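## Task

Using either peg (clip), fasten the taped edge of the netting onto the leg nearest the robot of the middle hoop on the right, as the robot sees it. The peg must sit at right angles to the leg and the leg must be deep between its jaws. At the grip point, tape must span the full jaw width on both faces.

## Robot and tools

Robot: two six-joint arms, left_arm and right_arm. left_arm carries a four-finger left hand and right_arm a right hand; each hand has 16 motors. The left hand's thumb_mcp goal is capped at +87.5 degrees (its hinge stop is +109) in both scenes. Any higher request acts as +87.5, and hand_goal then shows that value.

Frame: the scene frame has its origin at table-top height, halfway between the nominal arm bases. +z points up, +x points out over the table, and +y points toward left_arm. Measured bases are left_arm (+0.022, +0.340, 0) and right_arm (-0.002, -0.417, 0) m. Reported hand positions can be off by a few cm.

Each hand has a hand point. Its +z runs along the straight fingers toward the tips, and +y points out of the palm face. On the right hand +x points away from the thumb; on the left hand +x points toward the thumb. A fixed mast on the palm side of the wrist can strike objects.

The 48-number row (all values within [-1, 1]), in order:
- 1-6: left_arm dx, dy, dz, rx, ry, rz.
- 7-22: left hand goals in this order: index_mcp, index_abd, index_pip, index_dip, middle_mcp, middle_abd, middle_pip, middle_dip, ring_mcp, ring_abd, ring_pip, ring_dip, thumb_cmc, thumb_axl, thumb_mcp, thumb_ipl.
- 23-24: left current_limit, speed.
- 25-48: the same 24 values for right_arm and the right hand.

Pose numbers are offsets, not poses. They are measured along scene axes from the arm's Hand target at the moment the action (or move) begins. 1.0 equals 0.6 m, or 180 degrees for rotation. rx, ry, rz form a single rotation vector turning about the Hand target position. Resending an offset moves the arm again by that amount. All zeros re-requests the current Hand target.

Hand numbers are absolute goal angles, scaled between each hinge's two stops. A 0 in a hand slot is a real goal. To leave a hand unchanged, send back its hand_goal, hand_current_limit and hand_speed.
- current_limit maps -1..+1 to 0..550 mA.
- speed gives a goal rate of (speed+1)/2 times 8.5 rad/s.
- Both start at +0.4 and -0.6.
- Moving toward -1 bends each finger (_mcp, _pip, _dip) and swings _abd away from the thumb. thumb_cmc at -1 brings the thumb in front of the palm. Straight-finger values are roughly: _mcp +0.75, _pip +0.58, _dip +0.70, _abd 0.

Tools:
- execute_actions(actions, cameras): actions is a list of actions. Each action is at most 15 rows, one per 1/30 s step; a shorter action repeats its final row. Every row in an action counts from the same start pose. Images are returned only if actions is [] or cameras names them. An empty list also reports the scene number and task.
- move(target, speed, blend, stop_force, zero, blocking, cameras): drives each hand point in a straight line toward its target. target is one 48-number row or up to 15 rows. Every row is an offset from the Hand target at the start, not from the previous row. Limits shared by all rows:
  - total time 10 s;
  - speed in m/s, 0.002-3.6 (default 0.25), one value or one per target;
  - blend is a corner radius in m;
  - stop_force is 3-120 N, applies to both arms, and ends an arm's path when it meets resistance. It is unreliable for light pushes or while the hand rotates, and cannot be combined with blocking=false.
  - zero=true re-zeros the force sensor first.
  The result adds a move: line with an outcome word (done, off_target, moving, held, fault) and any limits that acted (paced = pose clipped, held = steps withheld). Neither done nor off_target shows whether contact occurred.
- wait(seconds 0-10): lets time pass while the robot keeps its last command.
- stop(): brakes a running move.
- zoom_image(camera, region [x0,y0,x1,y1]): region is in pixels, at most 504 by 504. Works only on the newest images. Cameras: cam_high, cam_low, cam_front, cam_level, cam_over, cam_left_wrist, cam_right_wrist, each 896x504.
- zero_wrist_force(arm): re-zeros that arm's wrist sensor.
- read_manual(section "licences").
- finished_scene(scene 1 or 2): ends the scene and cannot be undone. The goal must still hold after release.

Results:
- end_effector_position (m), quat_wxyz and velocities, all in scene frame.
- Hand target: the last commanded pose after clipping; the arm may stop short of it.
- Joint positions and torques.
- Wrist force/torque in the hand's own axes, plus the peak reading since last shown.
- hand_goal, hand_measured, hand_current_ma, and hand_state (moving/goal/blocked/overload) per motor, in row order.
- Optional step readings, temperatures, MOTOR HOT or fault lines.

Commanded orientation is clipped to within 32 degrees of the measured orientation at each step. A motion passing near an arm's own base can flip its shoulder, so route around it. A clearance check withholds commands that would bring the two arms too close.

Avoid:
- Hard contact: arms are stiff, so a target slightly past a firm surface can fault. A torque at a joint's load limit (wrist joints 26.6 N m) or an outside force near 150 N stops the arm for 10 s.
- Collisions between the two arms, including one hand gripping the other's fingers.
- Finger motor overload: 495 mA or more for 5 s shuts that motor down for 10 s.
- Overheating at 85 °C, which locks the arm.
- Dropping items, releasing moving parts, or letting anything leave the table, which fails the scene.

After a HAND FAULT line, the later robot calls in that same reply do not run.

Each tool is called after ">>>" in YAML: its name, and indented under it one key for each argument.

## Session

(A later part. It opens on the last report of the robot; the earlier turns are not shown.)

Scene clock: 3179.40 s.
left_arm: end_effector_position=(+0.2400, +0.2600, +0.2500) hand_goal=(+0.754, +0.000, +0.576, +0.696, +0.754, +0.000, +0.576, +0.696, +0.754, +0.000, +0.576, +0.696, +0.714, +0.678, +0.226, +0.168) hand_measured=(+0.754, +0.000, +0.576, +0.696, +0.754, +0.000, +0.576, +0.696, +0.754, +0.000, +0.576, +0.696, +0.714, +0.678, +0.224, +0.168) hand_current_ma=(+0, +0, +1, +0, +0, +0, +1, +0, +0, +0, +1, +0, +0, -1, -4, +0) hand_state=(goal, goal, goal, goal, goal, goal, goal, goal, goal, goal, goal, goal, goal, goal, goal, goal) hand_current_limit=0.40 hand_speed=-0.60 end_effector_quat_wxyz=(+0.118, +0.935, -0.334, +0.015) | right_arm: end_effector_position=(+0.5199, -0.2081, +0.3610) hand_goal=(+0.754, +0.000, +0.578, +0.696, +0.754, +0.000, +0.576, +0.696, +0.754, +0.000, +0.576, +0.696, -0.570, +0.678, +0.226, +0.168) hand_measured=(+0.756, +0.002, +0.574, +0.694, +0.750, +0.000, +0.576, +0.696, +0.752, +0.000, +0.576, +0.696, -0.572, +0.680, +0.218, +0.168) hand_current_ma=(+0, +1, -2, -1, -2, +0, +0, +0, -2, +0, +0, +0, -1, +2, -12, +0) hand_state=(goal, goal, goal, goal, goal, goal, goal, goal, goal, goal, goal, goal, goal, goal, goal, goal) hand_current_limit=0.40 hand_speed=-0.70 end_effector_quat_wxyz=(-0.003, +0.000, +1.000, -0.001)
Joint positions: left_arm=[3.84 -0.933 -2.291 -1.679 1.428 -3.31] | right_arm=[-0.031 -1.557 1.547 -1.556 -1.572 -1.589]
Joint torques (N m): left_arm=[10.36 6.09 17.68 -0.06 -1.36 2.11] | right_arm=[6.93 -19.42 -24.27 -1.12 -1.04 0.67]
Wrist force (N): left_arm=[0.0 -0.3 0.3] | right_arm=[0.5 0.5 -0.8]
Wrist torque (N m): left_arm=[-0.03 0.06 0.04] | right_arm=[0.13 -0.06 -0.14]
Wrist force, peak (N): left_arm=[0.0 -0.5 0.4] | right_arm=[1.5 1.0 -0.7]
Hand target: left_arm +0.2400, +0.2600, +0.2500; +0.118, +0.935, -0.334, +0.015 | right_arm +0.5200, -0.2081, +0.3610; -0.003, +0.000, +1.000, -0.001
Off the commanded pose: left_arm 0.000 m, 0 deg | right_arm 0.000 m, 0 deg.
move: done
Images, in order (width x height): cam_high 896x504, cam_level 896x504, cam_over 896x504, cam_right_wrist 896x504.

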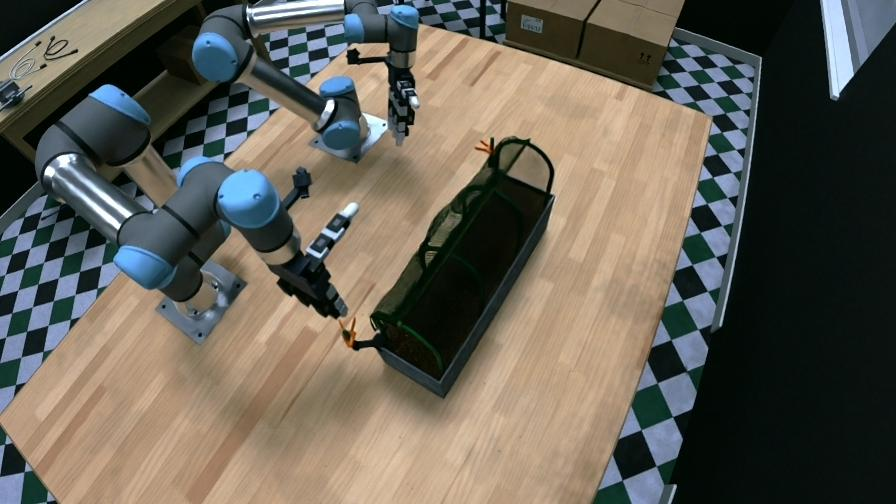

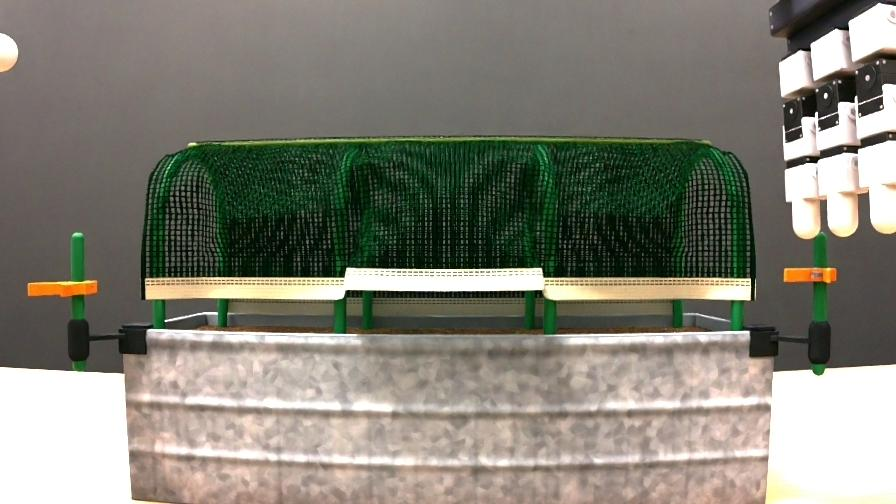

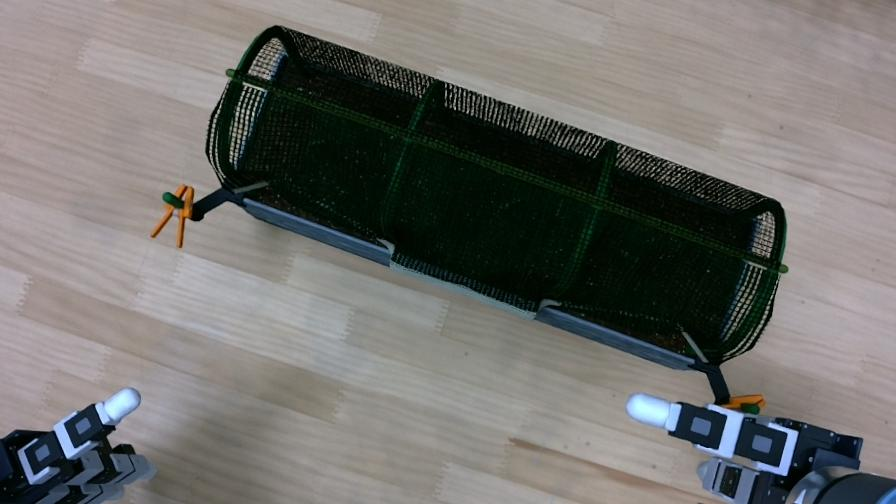

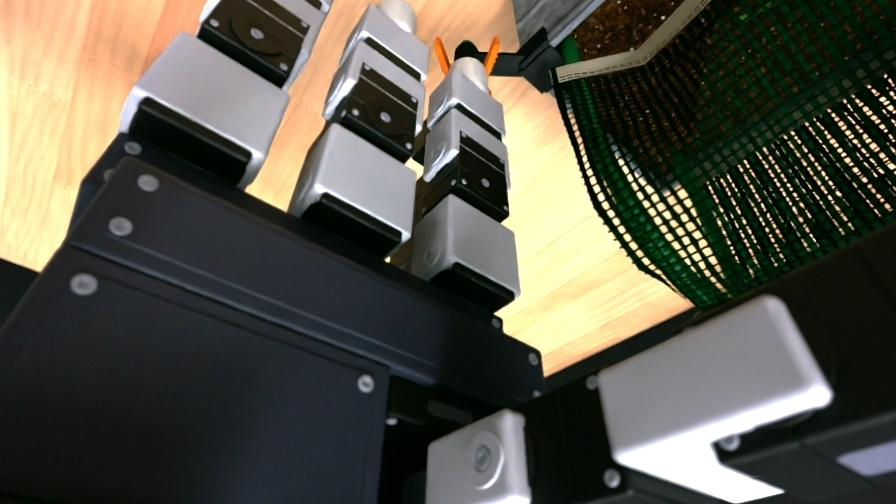

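>>> move:
  target:
    - [0,0,0,0,0,0,0.754,0,0.576,0.696,0.754,0,0.576,0.696,0.754,0,0.576,0.696,0.714,0.678,0.226,0.168,0.4,-0.6, 0.065,0.0435,0,0,0,0,0.753,0,0.577,0.696,0.754,0,0.576,0.696,0.754,0,0.576,0.696,-0.571,0.677,0.225,0.168,0.4,-0.7]
    - [0,0,0,0,0,0,0.754,0,0.576,0.696,0.754,0,0.576,0.696,0.754,0,0.576,0.696,0.714,0.678,0.226,0.168,0.4,-0.6, 0.065,0.0435,-0.0733,0,0,0,0.753,0,0.577,0.696,0.754,0,0.576,0.696,0.754,0,0.576,0.696,-0.571,0.677,0.225,0.168,0.4,-0.7]
  speed: [0.08,0.06]
  cameras: ["cam_right_wrist","cam_level","cam_over"]

>>> zoom_image:
  camera: "cam_right_wrist"
  region: [380, 0, 700, 180]

>>> zoom_image:
  camera: "cam_level"
  region: [720, 180, 896, 350]

Scene clock: 3226.13 s.
left_arm: end_effector_position=(+0.2400, +0.2600, +0.2500) hand_goal=(+0.754, +0.000, +0.576, +0.696, +0.754, +0.000, +0.576, +0.696, +0.754, +0.000, +0.576, +0.696, +0.714, +0.678, +0.226, +0.168) hand_measured=(+0.754, +0.000, +0.576, +0.696, +0.754, +0.000, +0.576, +0.696, +0.754, +0.000, +0.576, +0.696, +0.714, +0.678, +0.224, +0.168) hand_current_ma=(+0, +0, +1, +0, +0, +0, +1, +0, +0, +0, +1, +0, +0, -1, -4, +0) hand_state=(goal, goal, goal, goal, goal, goal, goal, goal, goal, goal, goal, goal, goal, goal, goal, goal) hand_current_limit=0.40 hand_speed=-0.60 end_effector_quat_wxyz=(+0.118, +0.935, -0.334, +0.015) | right_arm: end_effector_position=(+0.5590, -0.1820, +0.3169) hand_goal=(+0.754, +0.000, +0.578, +0.696, +0.754, +0.000, +0.576, +0.696, +0.754, +0.000, +0.576, +0.696, -0.570, +0.678, +0.226, +0.168) hand_measured=(+0.754, +0.002, +0.574, +0.694, +0.750, +0.000, +0.576, +0.696, +0.752, +0.000, +0.576, +0.696, -0.572, +0.680, +0.218, +0.168) hand_current_ma=(+0, +1, -2, -1, -2, +0, +0, +0, -2, +0, +0, +0, -1, +2, -12, +0) hand_state=(goal, goal, goal, goal, goal, goal, goal, goal, goal, goal, goal, goal, goal, goal, goal, goal) hand_current_limit=0.40 hand_speed=-0.70 end_effector_quat_wxyz=(-0.003, +0.000, +1.000, -0.001)
Joint positions: left_arm=[3.84 -0.933 -2.291 -1.679 1.428 -3.31] | right_arm=[0.019 -1.445 1.539 -1.659 -1.572 -1.539]
Joint torques (N m): left_arm=[9.72 6.44 17.49 -0.06 -1.37 2.12] | right_arm=[-8.71 -36.2 -35.21 -0.71 0.04 -1.3]
Wrist force (N): left_arm=[0.2 -0.3 0.3] | right_arm=[0.2 0.0 -0.3]
Wrist torque (N m): left_arm=[-0.05 0.04 0.06] | right_arm=[0.03 -0.02 -0.15]
Wrist force, peak (N): left_arm=[0.0 -0.6 0.3] | right_arm=[1.1 -0.3 -0.8]
Hand target: left_arm +0.2400, +0.2600, +0.2500; +0.118, +0.935, -0.334, +0.015 | right_arm +0.5590, -0.1820, +0.3170; -0.003, +0.000, +1.000, -0.001
Off the commanded pose: left_arm 0.000 m, 0 deg | right_arm 0.000 m, 0 deg.
move: done
Images, in order (width x height): cam_level 896x504, cam_over 896x504, cam_right_wrist 896x504.

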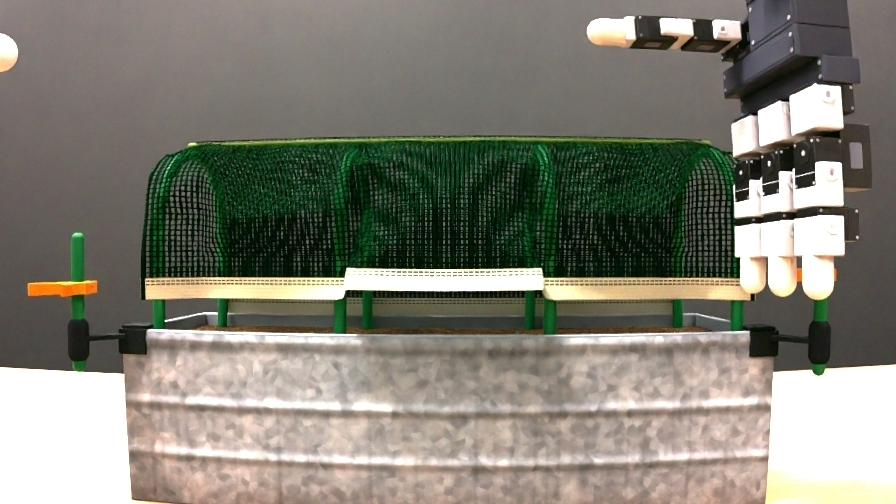

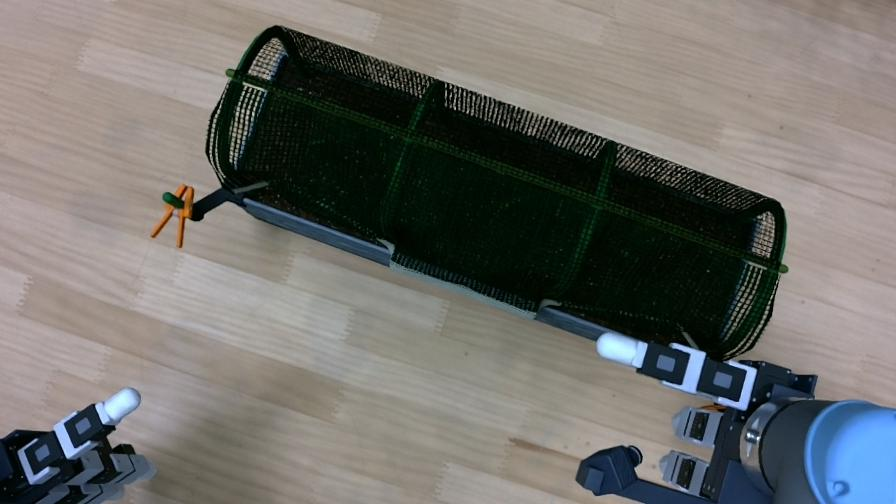

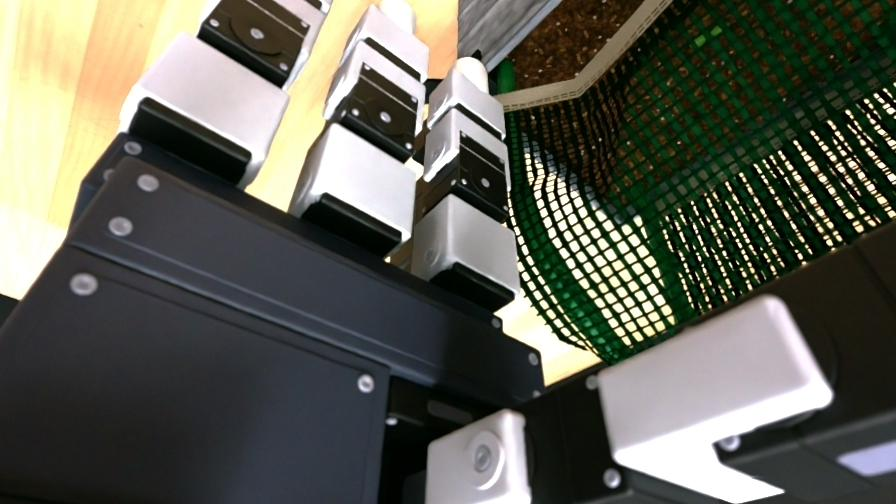

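Scaled by 1.575.

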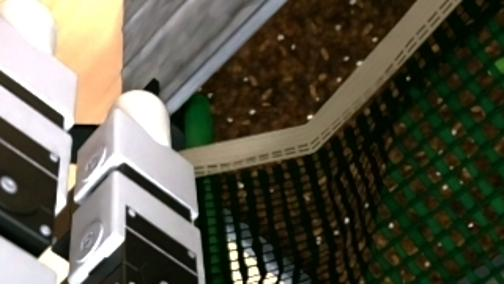

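Scaled by 2.864.

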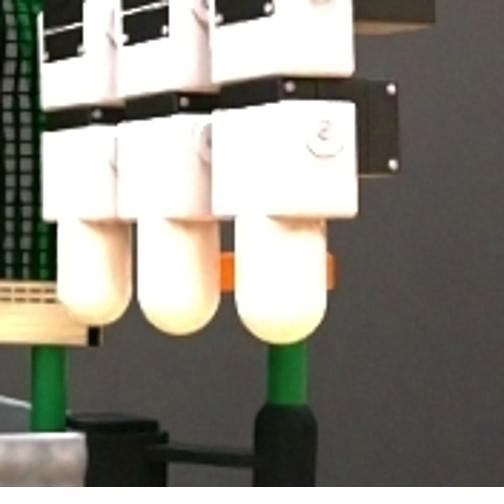

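>>> move:
  target: [0,0,0,0,0,0,0.754,0,0.576,0.696,0.754,0,0.576,0.696,0.754,0,0.576,0.696,0.714,0.678,0.226,0.168,0.4,-0.6, -0.07,-0.025,0,0,0,0,0.753,0,0.577,0.696,0.754,0,0.576,0.696,0.754,0,0.576,0.696,-0.571,0.677,0.225,0.168,0.4,-0.7]
  speed: 0.03
  stop_force: 12
  cameras: ["cam_right_wrist","cam_level","cam_over","cam_high"]

>>> zoom_image:
  camera: "cam_right_wrist"
  region: [300, 0, 620, 180]

>>> zoom_image:
  camera: "cam_over"
  region: [680, 350, 820, 470]

>>> zoom_image:
  camera: "cam_high"
  region: [290, 270, 410, 370]

Scene clock: 3243.07 s.
left_arm: end_effector_position=(+0.2400, +0.2600, +0.2500) hand_goal=(+0.754, +0.000, +0.576, +0.696, +0.754, +0.000, +0.576, +0.696, +0.754, +0.000, +0.576, +0.696, +0.714, +0.678, +0.226, +0.168) hand_measured=(+0.754, +0.000, +0.576, +0.696, +0.754, +0.000, +0.576, +0.696, +0.754, +0.000, +0.576, +0.696, +0.714, +0.678, +0.224, +0.168) hand_current_ma=(+0, +0, +1, +0, +0, +0, +1, +0, +0, +0, +1, +0, +0, -1, -4, +0) hand_state=(goal, goal, goal, goal, goal, goal, goal, goal, goal, goal, goal, goal, goal, goal, goal, goal) hand_current_limit=0.40 hand_speed=-0.60 end_effector_quat_wxyz=(+0.118, +0.935, -0.334, +0.015) | right_arm: end_effector_position=(+0.5170, -0.1970, +0.3170) hand_goal=(+0.754, +0.000, +0.578, +0.696, +0.754, +0.000, +0.576, +0.696, +0.754, +0.000, +0.576, +0.696, -0.570, +0.678, +0.226, +0.168) hand_measured=(+0.732, +0.012, +0.564, +0.692, +0.750, +0.000, +0.576, +0.696, +0.752, +0.000, +0.576, +0.696, -0.572, +0.680, +0.218, +0.168) hand_current_ma=(-33, +12, -15, -2, -2, +0, +0, +0, -2, +0, +0, +0, -1, +2, -12, +0) hand_state=(blocked, goal, goal, goal, goal, goal, goal, goal, goal, goal, goal, goal, goal, goal, goal, goal) hand_current_limit=0.40 hand_speed=-0.70 end_effector_quat_wxyz=(-0.003, +0.000, +1.000, -0.001)
Joint positions: left_arm=[3.84 -0.933 -2.291 -1.679 1.428 -3.31] | right_arm=[-0.009 -1.552 1.655 -1.668 -1.572 -1.566]
Joint torques (N m): left_arm=[9.53 5.94 17.35 -0.08 -1.39 2.09] | right_arm=[7.55 -15.56 -36.44 -3.12 -0.86 1.21]
Wrist force (N): left_arm=[0.0 -0.3 0.2] | right_arm=[0.6 1.6 -0.7]
Wrist torque (N m): left_arm=[-0.03 0.07 0.04] | right_arm=[0.03 -0.16 0.06]
Wrist force, peak (N): left_arm=[0.1 -0.5 0.4] | right_arm=[0.1 2.0 -0.7]
Hand target: left_arm +0.2400, +0.2600, +0.2500; +0.118, +0.935, -0.334, +0.015 | right_arm +0.5170, -0.1970, +0.3170; -0.003, +0.000, +1.000, -0.001
Off the commanded pose: left_arm 0.000 m, 0 deg | right_arm 0.000 m, 0 deg.
move: done
Images, in order (width x height): cam_high 896x504, cam_level 896x504, cam_over 896x504, cam_right_wrist 896x504.

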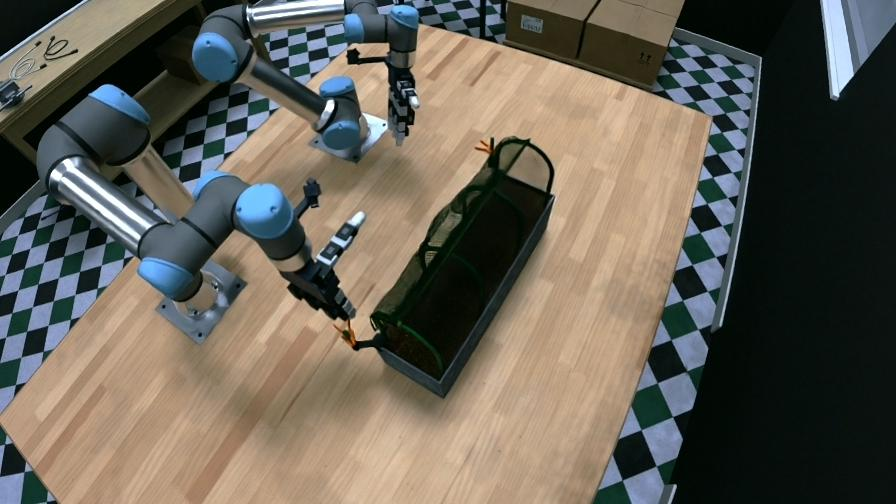

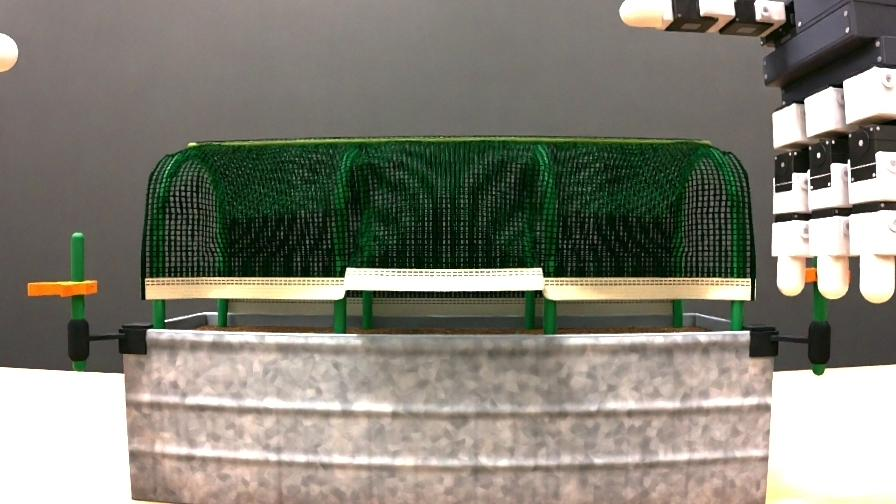

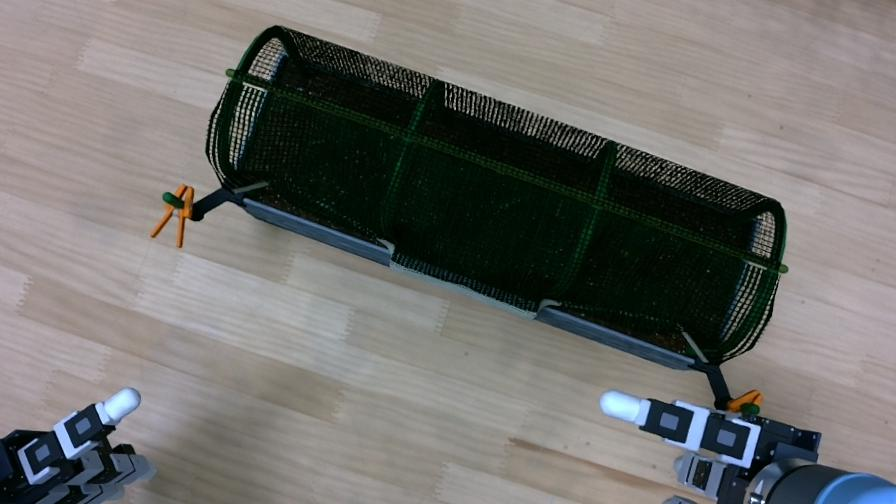

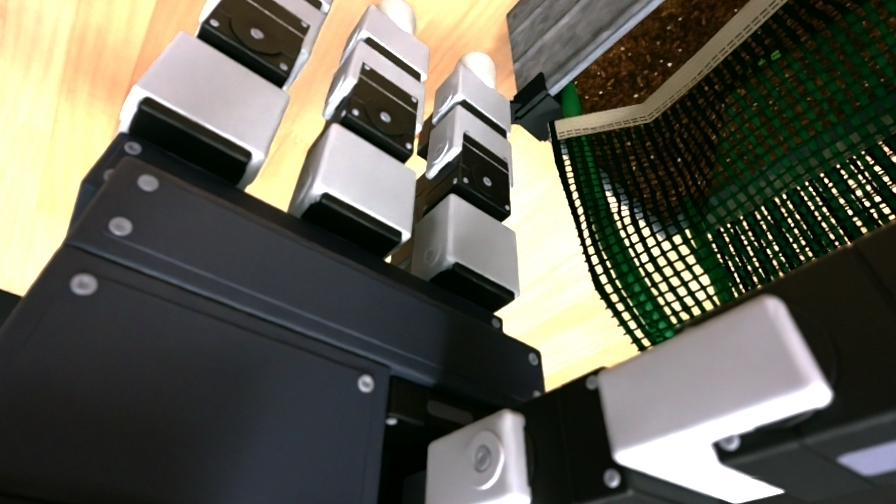

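Scaled by 1.575.

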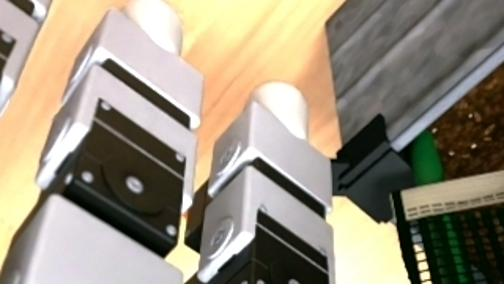

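Scaled by 3.600.

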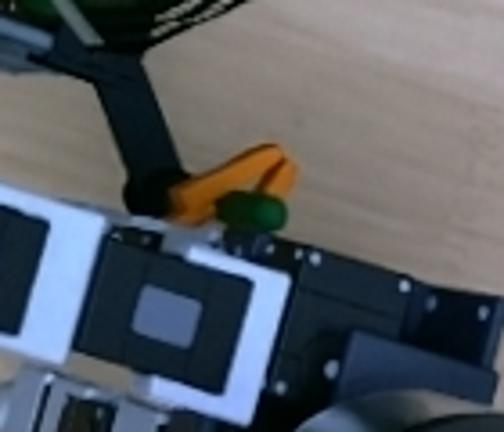

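Scaled by 4.200.

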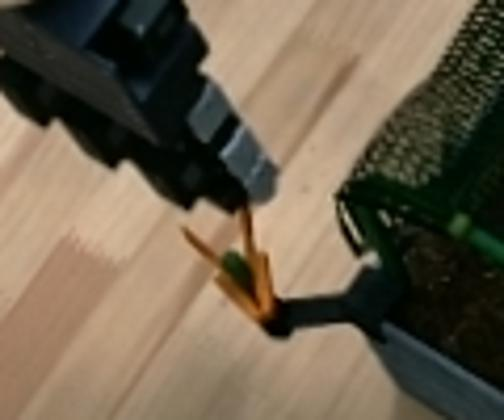

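>>> move:
  target:
    - [0,0,0,0,0,0,0.754,0,0.576,0.696,0.754,0,0.576,0.696,0.754,0,0.576,0.696,0.714,0.678,0.226,0.168,0.4,-0.6, 0,0.04,0.0,0,0,0,0.753,0,0.577,0.696,0.754,0,0.576,0.696,0.754,0,0.576,0.696,-0.571,0.677,0.225,0.168,0.4,-0.7]
    - [0,0,0,0,0,0,0.754,0,0.576,0.696,0.754,0,0.576,0.696,0.754,0,0.576,0.696,0.714,0.678,0.226,0.168,0.4,-0.6, 0,0.04,0.08,0,0,0,0.753,0,0.577,0.696,0.754,0,0.576,0.696,0.754,0,0.576,0.696,-0.571,0.677,0.225,0.168,0.4,-0.7]
    - [0,0,0,0,0,0,0.754,0,0.576,0.696,0.754,0,0.576,0.696,0.754,0,0.576,0.696,0.714,0.678,0.226,0.168,0.4,-0.6, -0.2,-0.13,0.08,-0.5054,0.0132,-0.1436,0.37,0,-0.793,-0.655,0.754,0,0.576,0.696,0.754,0,0.576,0.696,-0.571,0.677,0.225,0.978,0.4,-0.7]
  speed: [0.05,0.1,0.2]
  blend: [0,0.02,0]
  cameras: ["cam_right_wrist","cam_level","cam_over","cam_high"]

>>> zoom_image:
  camera: "cam_over"
  region: [680, 370, 800, 490]

Scene clock: 3363.63 s.
left_arm: end_effector_position=(+0.2400, +0.2600, +0.2500) hand_goal=(+0.754, +0.000, +0.576, +0.696, +0.754, +0.000, +0.576, +0.696, +0.754, +0.000, +0.576, +0.696, +0.714, +0.678, +0.226, +0.168) hand_measured=(+0.754, +0.000, +0.576, +0.696, +0.754, +0.000, +0.576, +0.696, +0.754, +0.000, +0.576, +0.696, +0.714, +0.678, +0.224, +0.168) hand_current_ma=(+0, +0, +1, +0, +0, +0, +1, +0, +0, +0, +1, +0, +0, -1, -4, +0) hand_state=(goal, goal, goal, goal, goal, goal, goal, goal, goal, goal, goal, goal, goal, goal, goal, goal) hand_current_limit=0.40 hand_speed=-0.60 end_effector_quat_wxyz=(+0.118, +0.935, -0.334, +0.015) | right_arm: end_effector_position=(+0.3970, -0.2750, +0.3650) hand_goal=(+0.370, +0.000, -0.792, -0.654, +0.754, +0.000, +0.576, +0.696, +0.754, +0.000, +0.576, +0.696, -0.570, +0.678, +0.226, +0.978) hand_measured=(+0.364, +0.002, -0.786, -0.650, +0.746, +0.000, +0.576, +0.696, +0.746, +0.000, +0.576, +0.696, -0.572, +0.680, +0.224, +0.974) hand_current_ma=(-5, +1, +4, +2, -9, +0, +0, +0, -7, +0, +0, +0, -1, +2, -1, -4) hand_state=(goal, goal, goal, goal, goal, goal, goal, goal, goal, goal, goal, goal, goal, goal, goal, goal) hand_current_limit=0.40 hand_speed=-0.70 end_effector_quat_wxyz=(-0.020, +0.203, +0.678, -0.707)
Joint positions: left_arm=[3.84 -0.933 -2.291 -1.679 1.428 -3.31] | right_arm=[0.467 -1.182 1.22 -0.038 -2.343 0.262]
Joint torques (N m): left_arm=[9.44 6.52 17.48 -0.21 -1.32 2.1] | right_arm=[-9.61 -46.9 -31.65 3.07 0.64 1.24]
Wrist force (N): left_arm=[0.1 -0.3 0.4] | right_arm=[0.5 2.8 -2.7]
Wrist torque (N m): left_arm=[-0.04 0.06 0.04] | right_arm=[0.46 0.00 0.13]
Wrist force, peak (N): left_arm=[0.0 -0.4 0.6] | right_arm=[0.5 3.4 -2.9]
Hand target: left_arm +0.2400, +0.2600, +0.2500; +0.118, +0.935, -0.334, +0.015 | right_arm +0.3970, -0.2750, +0.3650; -0.020, +0.203, +0.678, -0.707
Off the commanded pose: left_arm 0.000 m, 0 deg | right_arm 0.000 m, 0 deg.
move: done
Images, in order (width x height): cam_high 896x504, cam_level 896x504, cam_over 896x504, cam_right_wrist 896x504.

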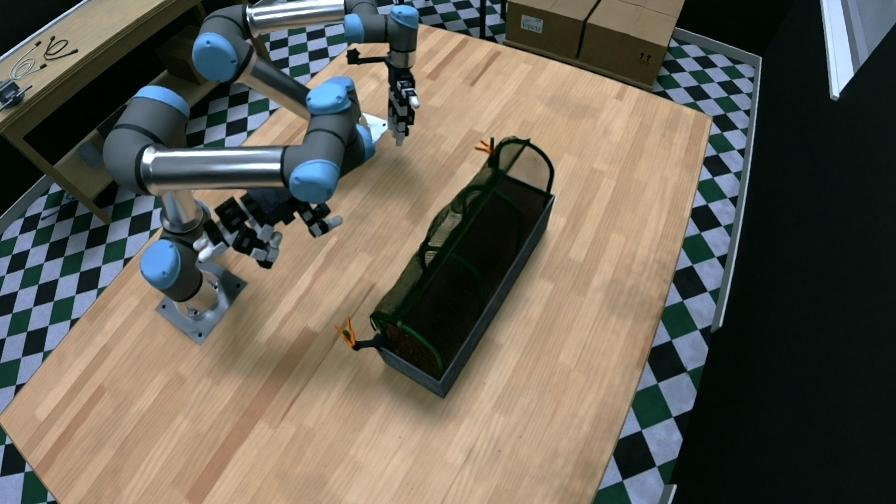

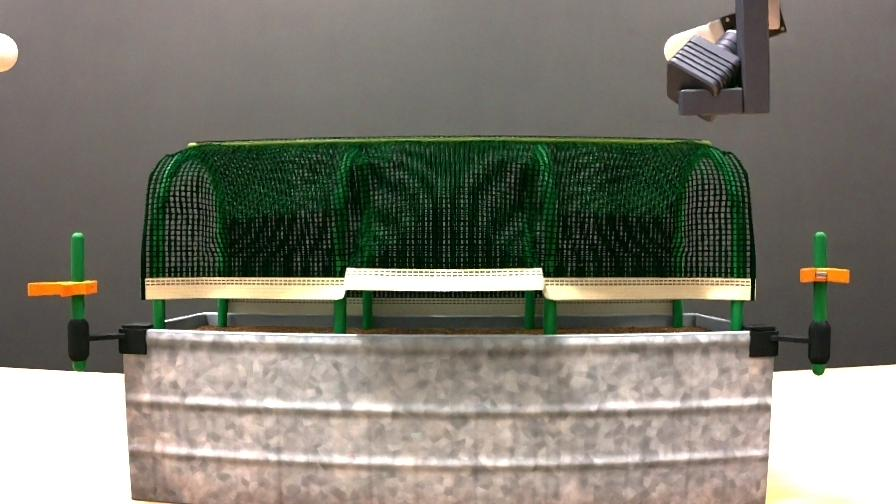

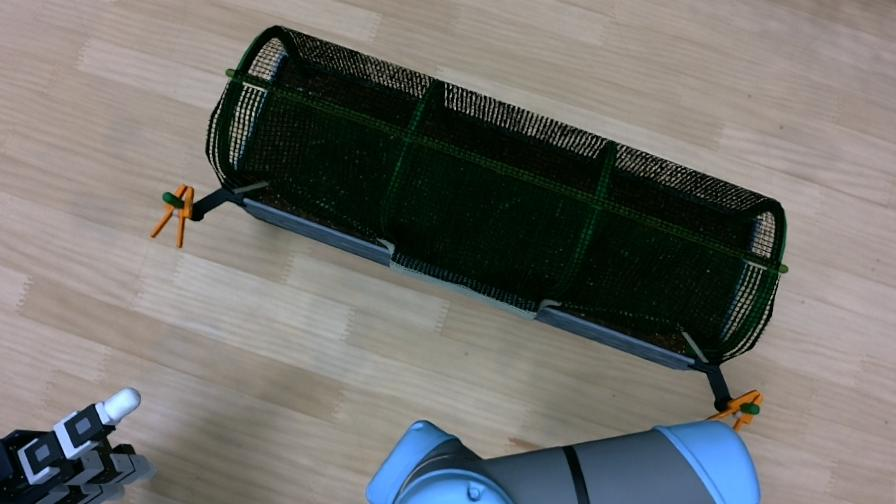

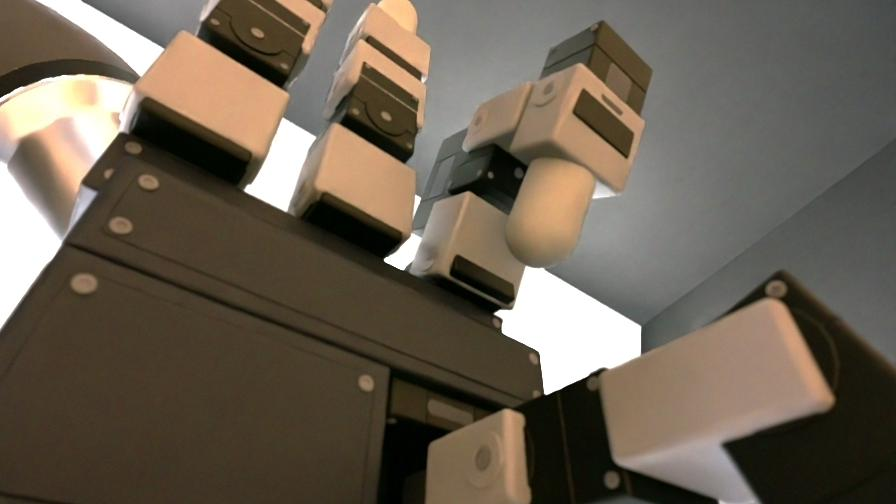

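Scaled by 4.200.

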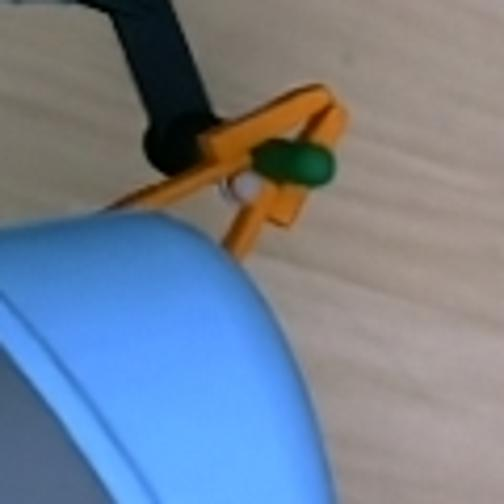

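>>> move:
  target: [0,0,0,0,0,0,0.754,0,0.576,0.696,0.754,0,0.576,0.696,0.754,0,0.576,0.696,0.714,0.678,0.226,0.168,0.4,-0.6, 0.0622,-0.0507,-0.3395,0,0,-0.0667,0.37,0,-0.793,-0.655,0.754,0,0.576,0.696,0.754,0,0.576,0.696,-0.571,0.677,0.225,0.978,0.4,-0.7]
  speed: 0.15
  cameras: ["cam_right_wrist","cam_level","cam_over","cam_high"]

>>> zoom_image:
  camera: "cam_over"
  region: [660, 370, 820, 504]

>>> zoom_image:
  camera: "cam_level"
  region: [720, 180, 896, 390]

>>> zoom_image:
  camera: "cam_high"
  region: [270, 230, 410, 370]

Scene clock: 3384.37 s.
left_arm: end_effector_position=(+0.2400, +0.2600, +0.2500) hand_goal=(+0.754, +0.000, +0.576, +0.696, +0.754, +0.000, +0.576, +0.696, +0.754, +0.000, +0.576, +0.696, +0.714, +0.678, +0.226, +0.168) hand_measured=(+0.754, +0.000, +0.576, +0.696, +0.754, +0.000, +0.576, +0.696, +0.754, +0.000, +0.576, +0.696, +0.714, +0.678, +0.224, +0.168) hand_current_ma=(+0, +0, +1, +0, +0, +0, +1, +0, +0, +0, +1, +0, +0, -1, -4, +0) hand_state=(goal, goal, goal, goal, goal, goal, goal, goal, goal, goal, goal, goal, goal, goal, goal, goal) hand_current_limit=0.40 hand_speed=-0.60 end_effector_quat_wxyz=(+0.118, +0.935, -0.334, +0.015) | right_arm: end_effector_position=(+0.4343, -0.3055, +0.1614) hand_goal=(+0.370, +0.000, -0.792, -0.654, +0.754, +0.000, +0.576, +0.696, +0.754, +0.000, +0.576, +0.696, -0.570, +0.678, +0.226, +0.978) hand_measured=(+0.364, +0.002, -0.786, -0.650, +0.744, +0.000, +0.576, +0.696, +0.746, +0.000, +0.576, +0.696, -0.572, +0.680, +0.224, +0.974) hand_current_ma=(-5, +1, +4, +2, -11, +0, +0, +0, -8, +0, +0, +0, -1, +2, -1, -3) hand_state=(goal, goal, goal, goal, goal, goal, goal, goal, goal, goal, goal, goal, goal, goal, goal, goal) hand_current_limit=0.40 hand_speed=-0.70 end_effector_quat_wxyz=(-0.094, +0.273, +0.653, -0.701)
Joint positions: left_arm=[3.84 -0.933 -2.291 -1.679 1.428 -3.31] | right_arm=[0.341 -0.957 1.413 -0.456 -2.259 0.262]
Joint torques (N m): left_arm=[9.59 6.03 17.42 -0.16 -1.39 2.13] | right_arm=[8.54 -41.78 -27.21 0.85 -1.32 -1.15]
Wrist force (N): left_arm=[0.1 -0.3 0.3] | right_arm=[0.7 3.1 -2.9]
Wrist torque (N m): left_arm=[-0.04 0.05 0.04] | right_arm=[0.49 -0.03 0.16]
Wrist force, peak (N): left_arm=[0.1 -0.4 0.5] | right_arm=[1.3 4.7 -2.9]
Hand target: left_arm +0.2400, +0.2600, +0.2500; +0.118, +0.935, -0.334, +0.015 | right_arm +0.4343, -0.3054, +0.1613; -0.094, +0.273, +0.653, -0.701
Off the commanded pose: left_arm 0.000 m, 0 deg | right_arm 0.000 m, 0 deg.
move: done
Images, in order (width x height): cam_high 896x504, cam_level 896x504, cam_over 896x504, cam_right_wrist 896x504.

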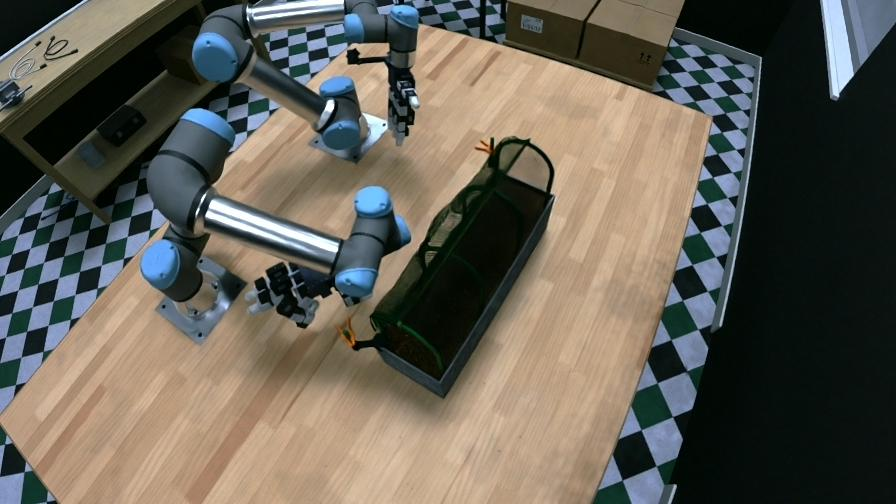

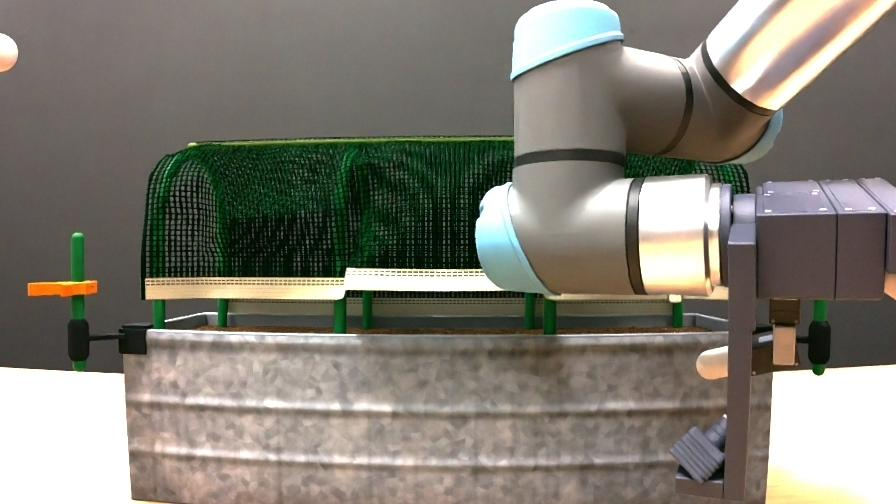

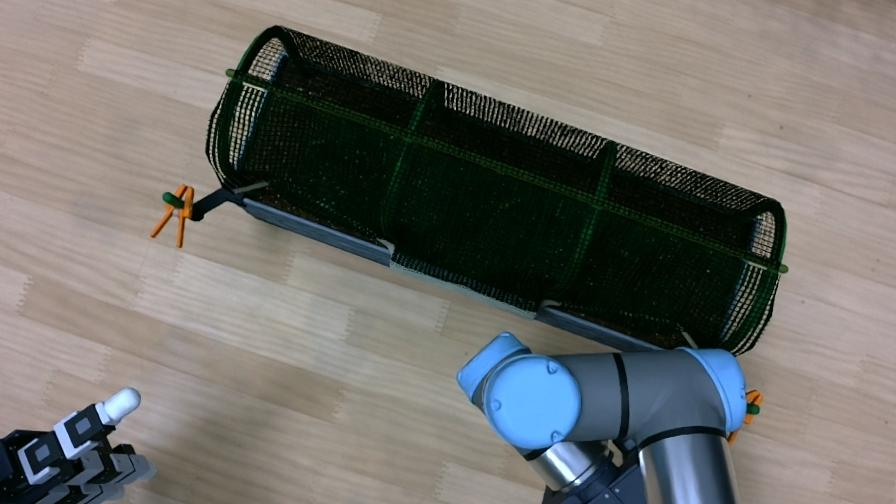

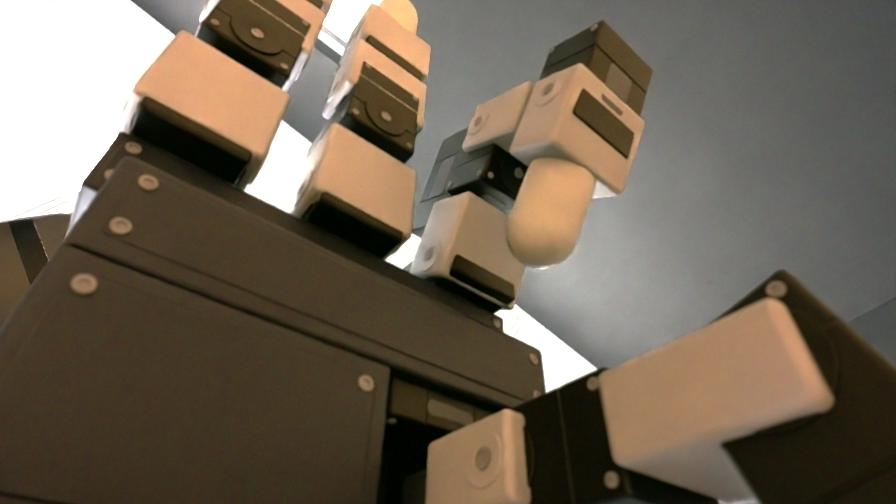

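Scaled by 3.150.

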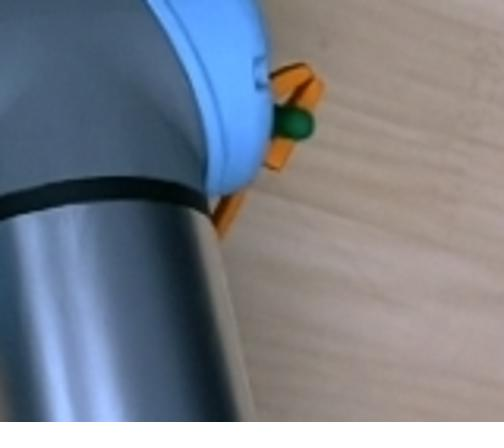

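Scaled by 2.400.

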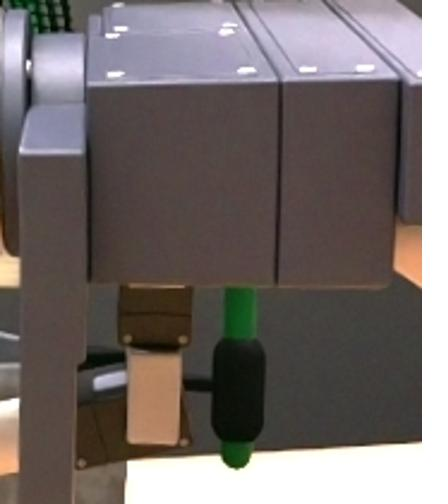

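Scaled by 3.600.

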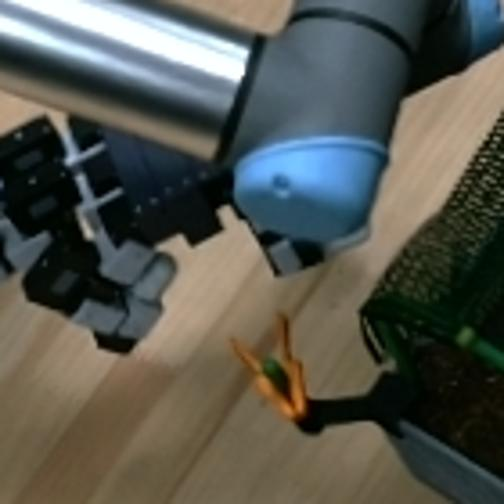

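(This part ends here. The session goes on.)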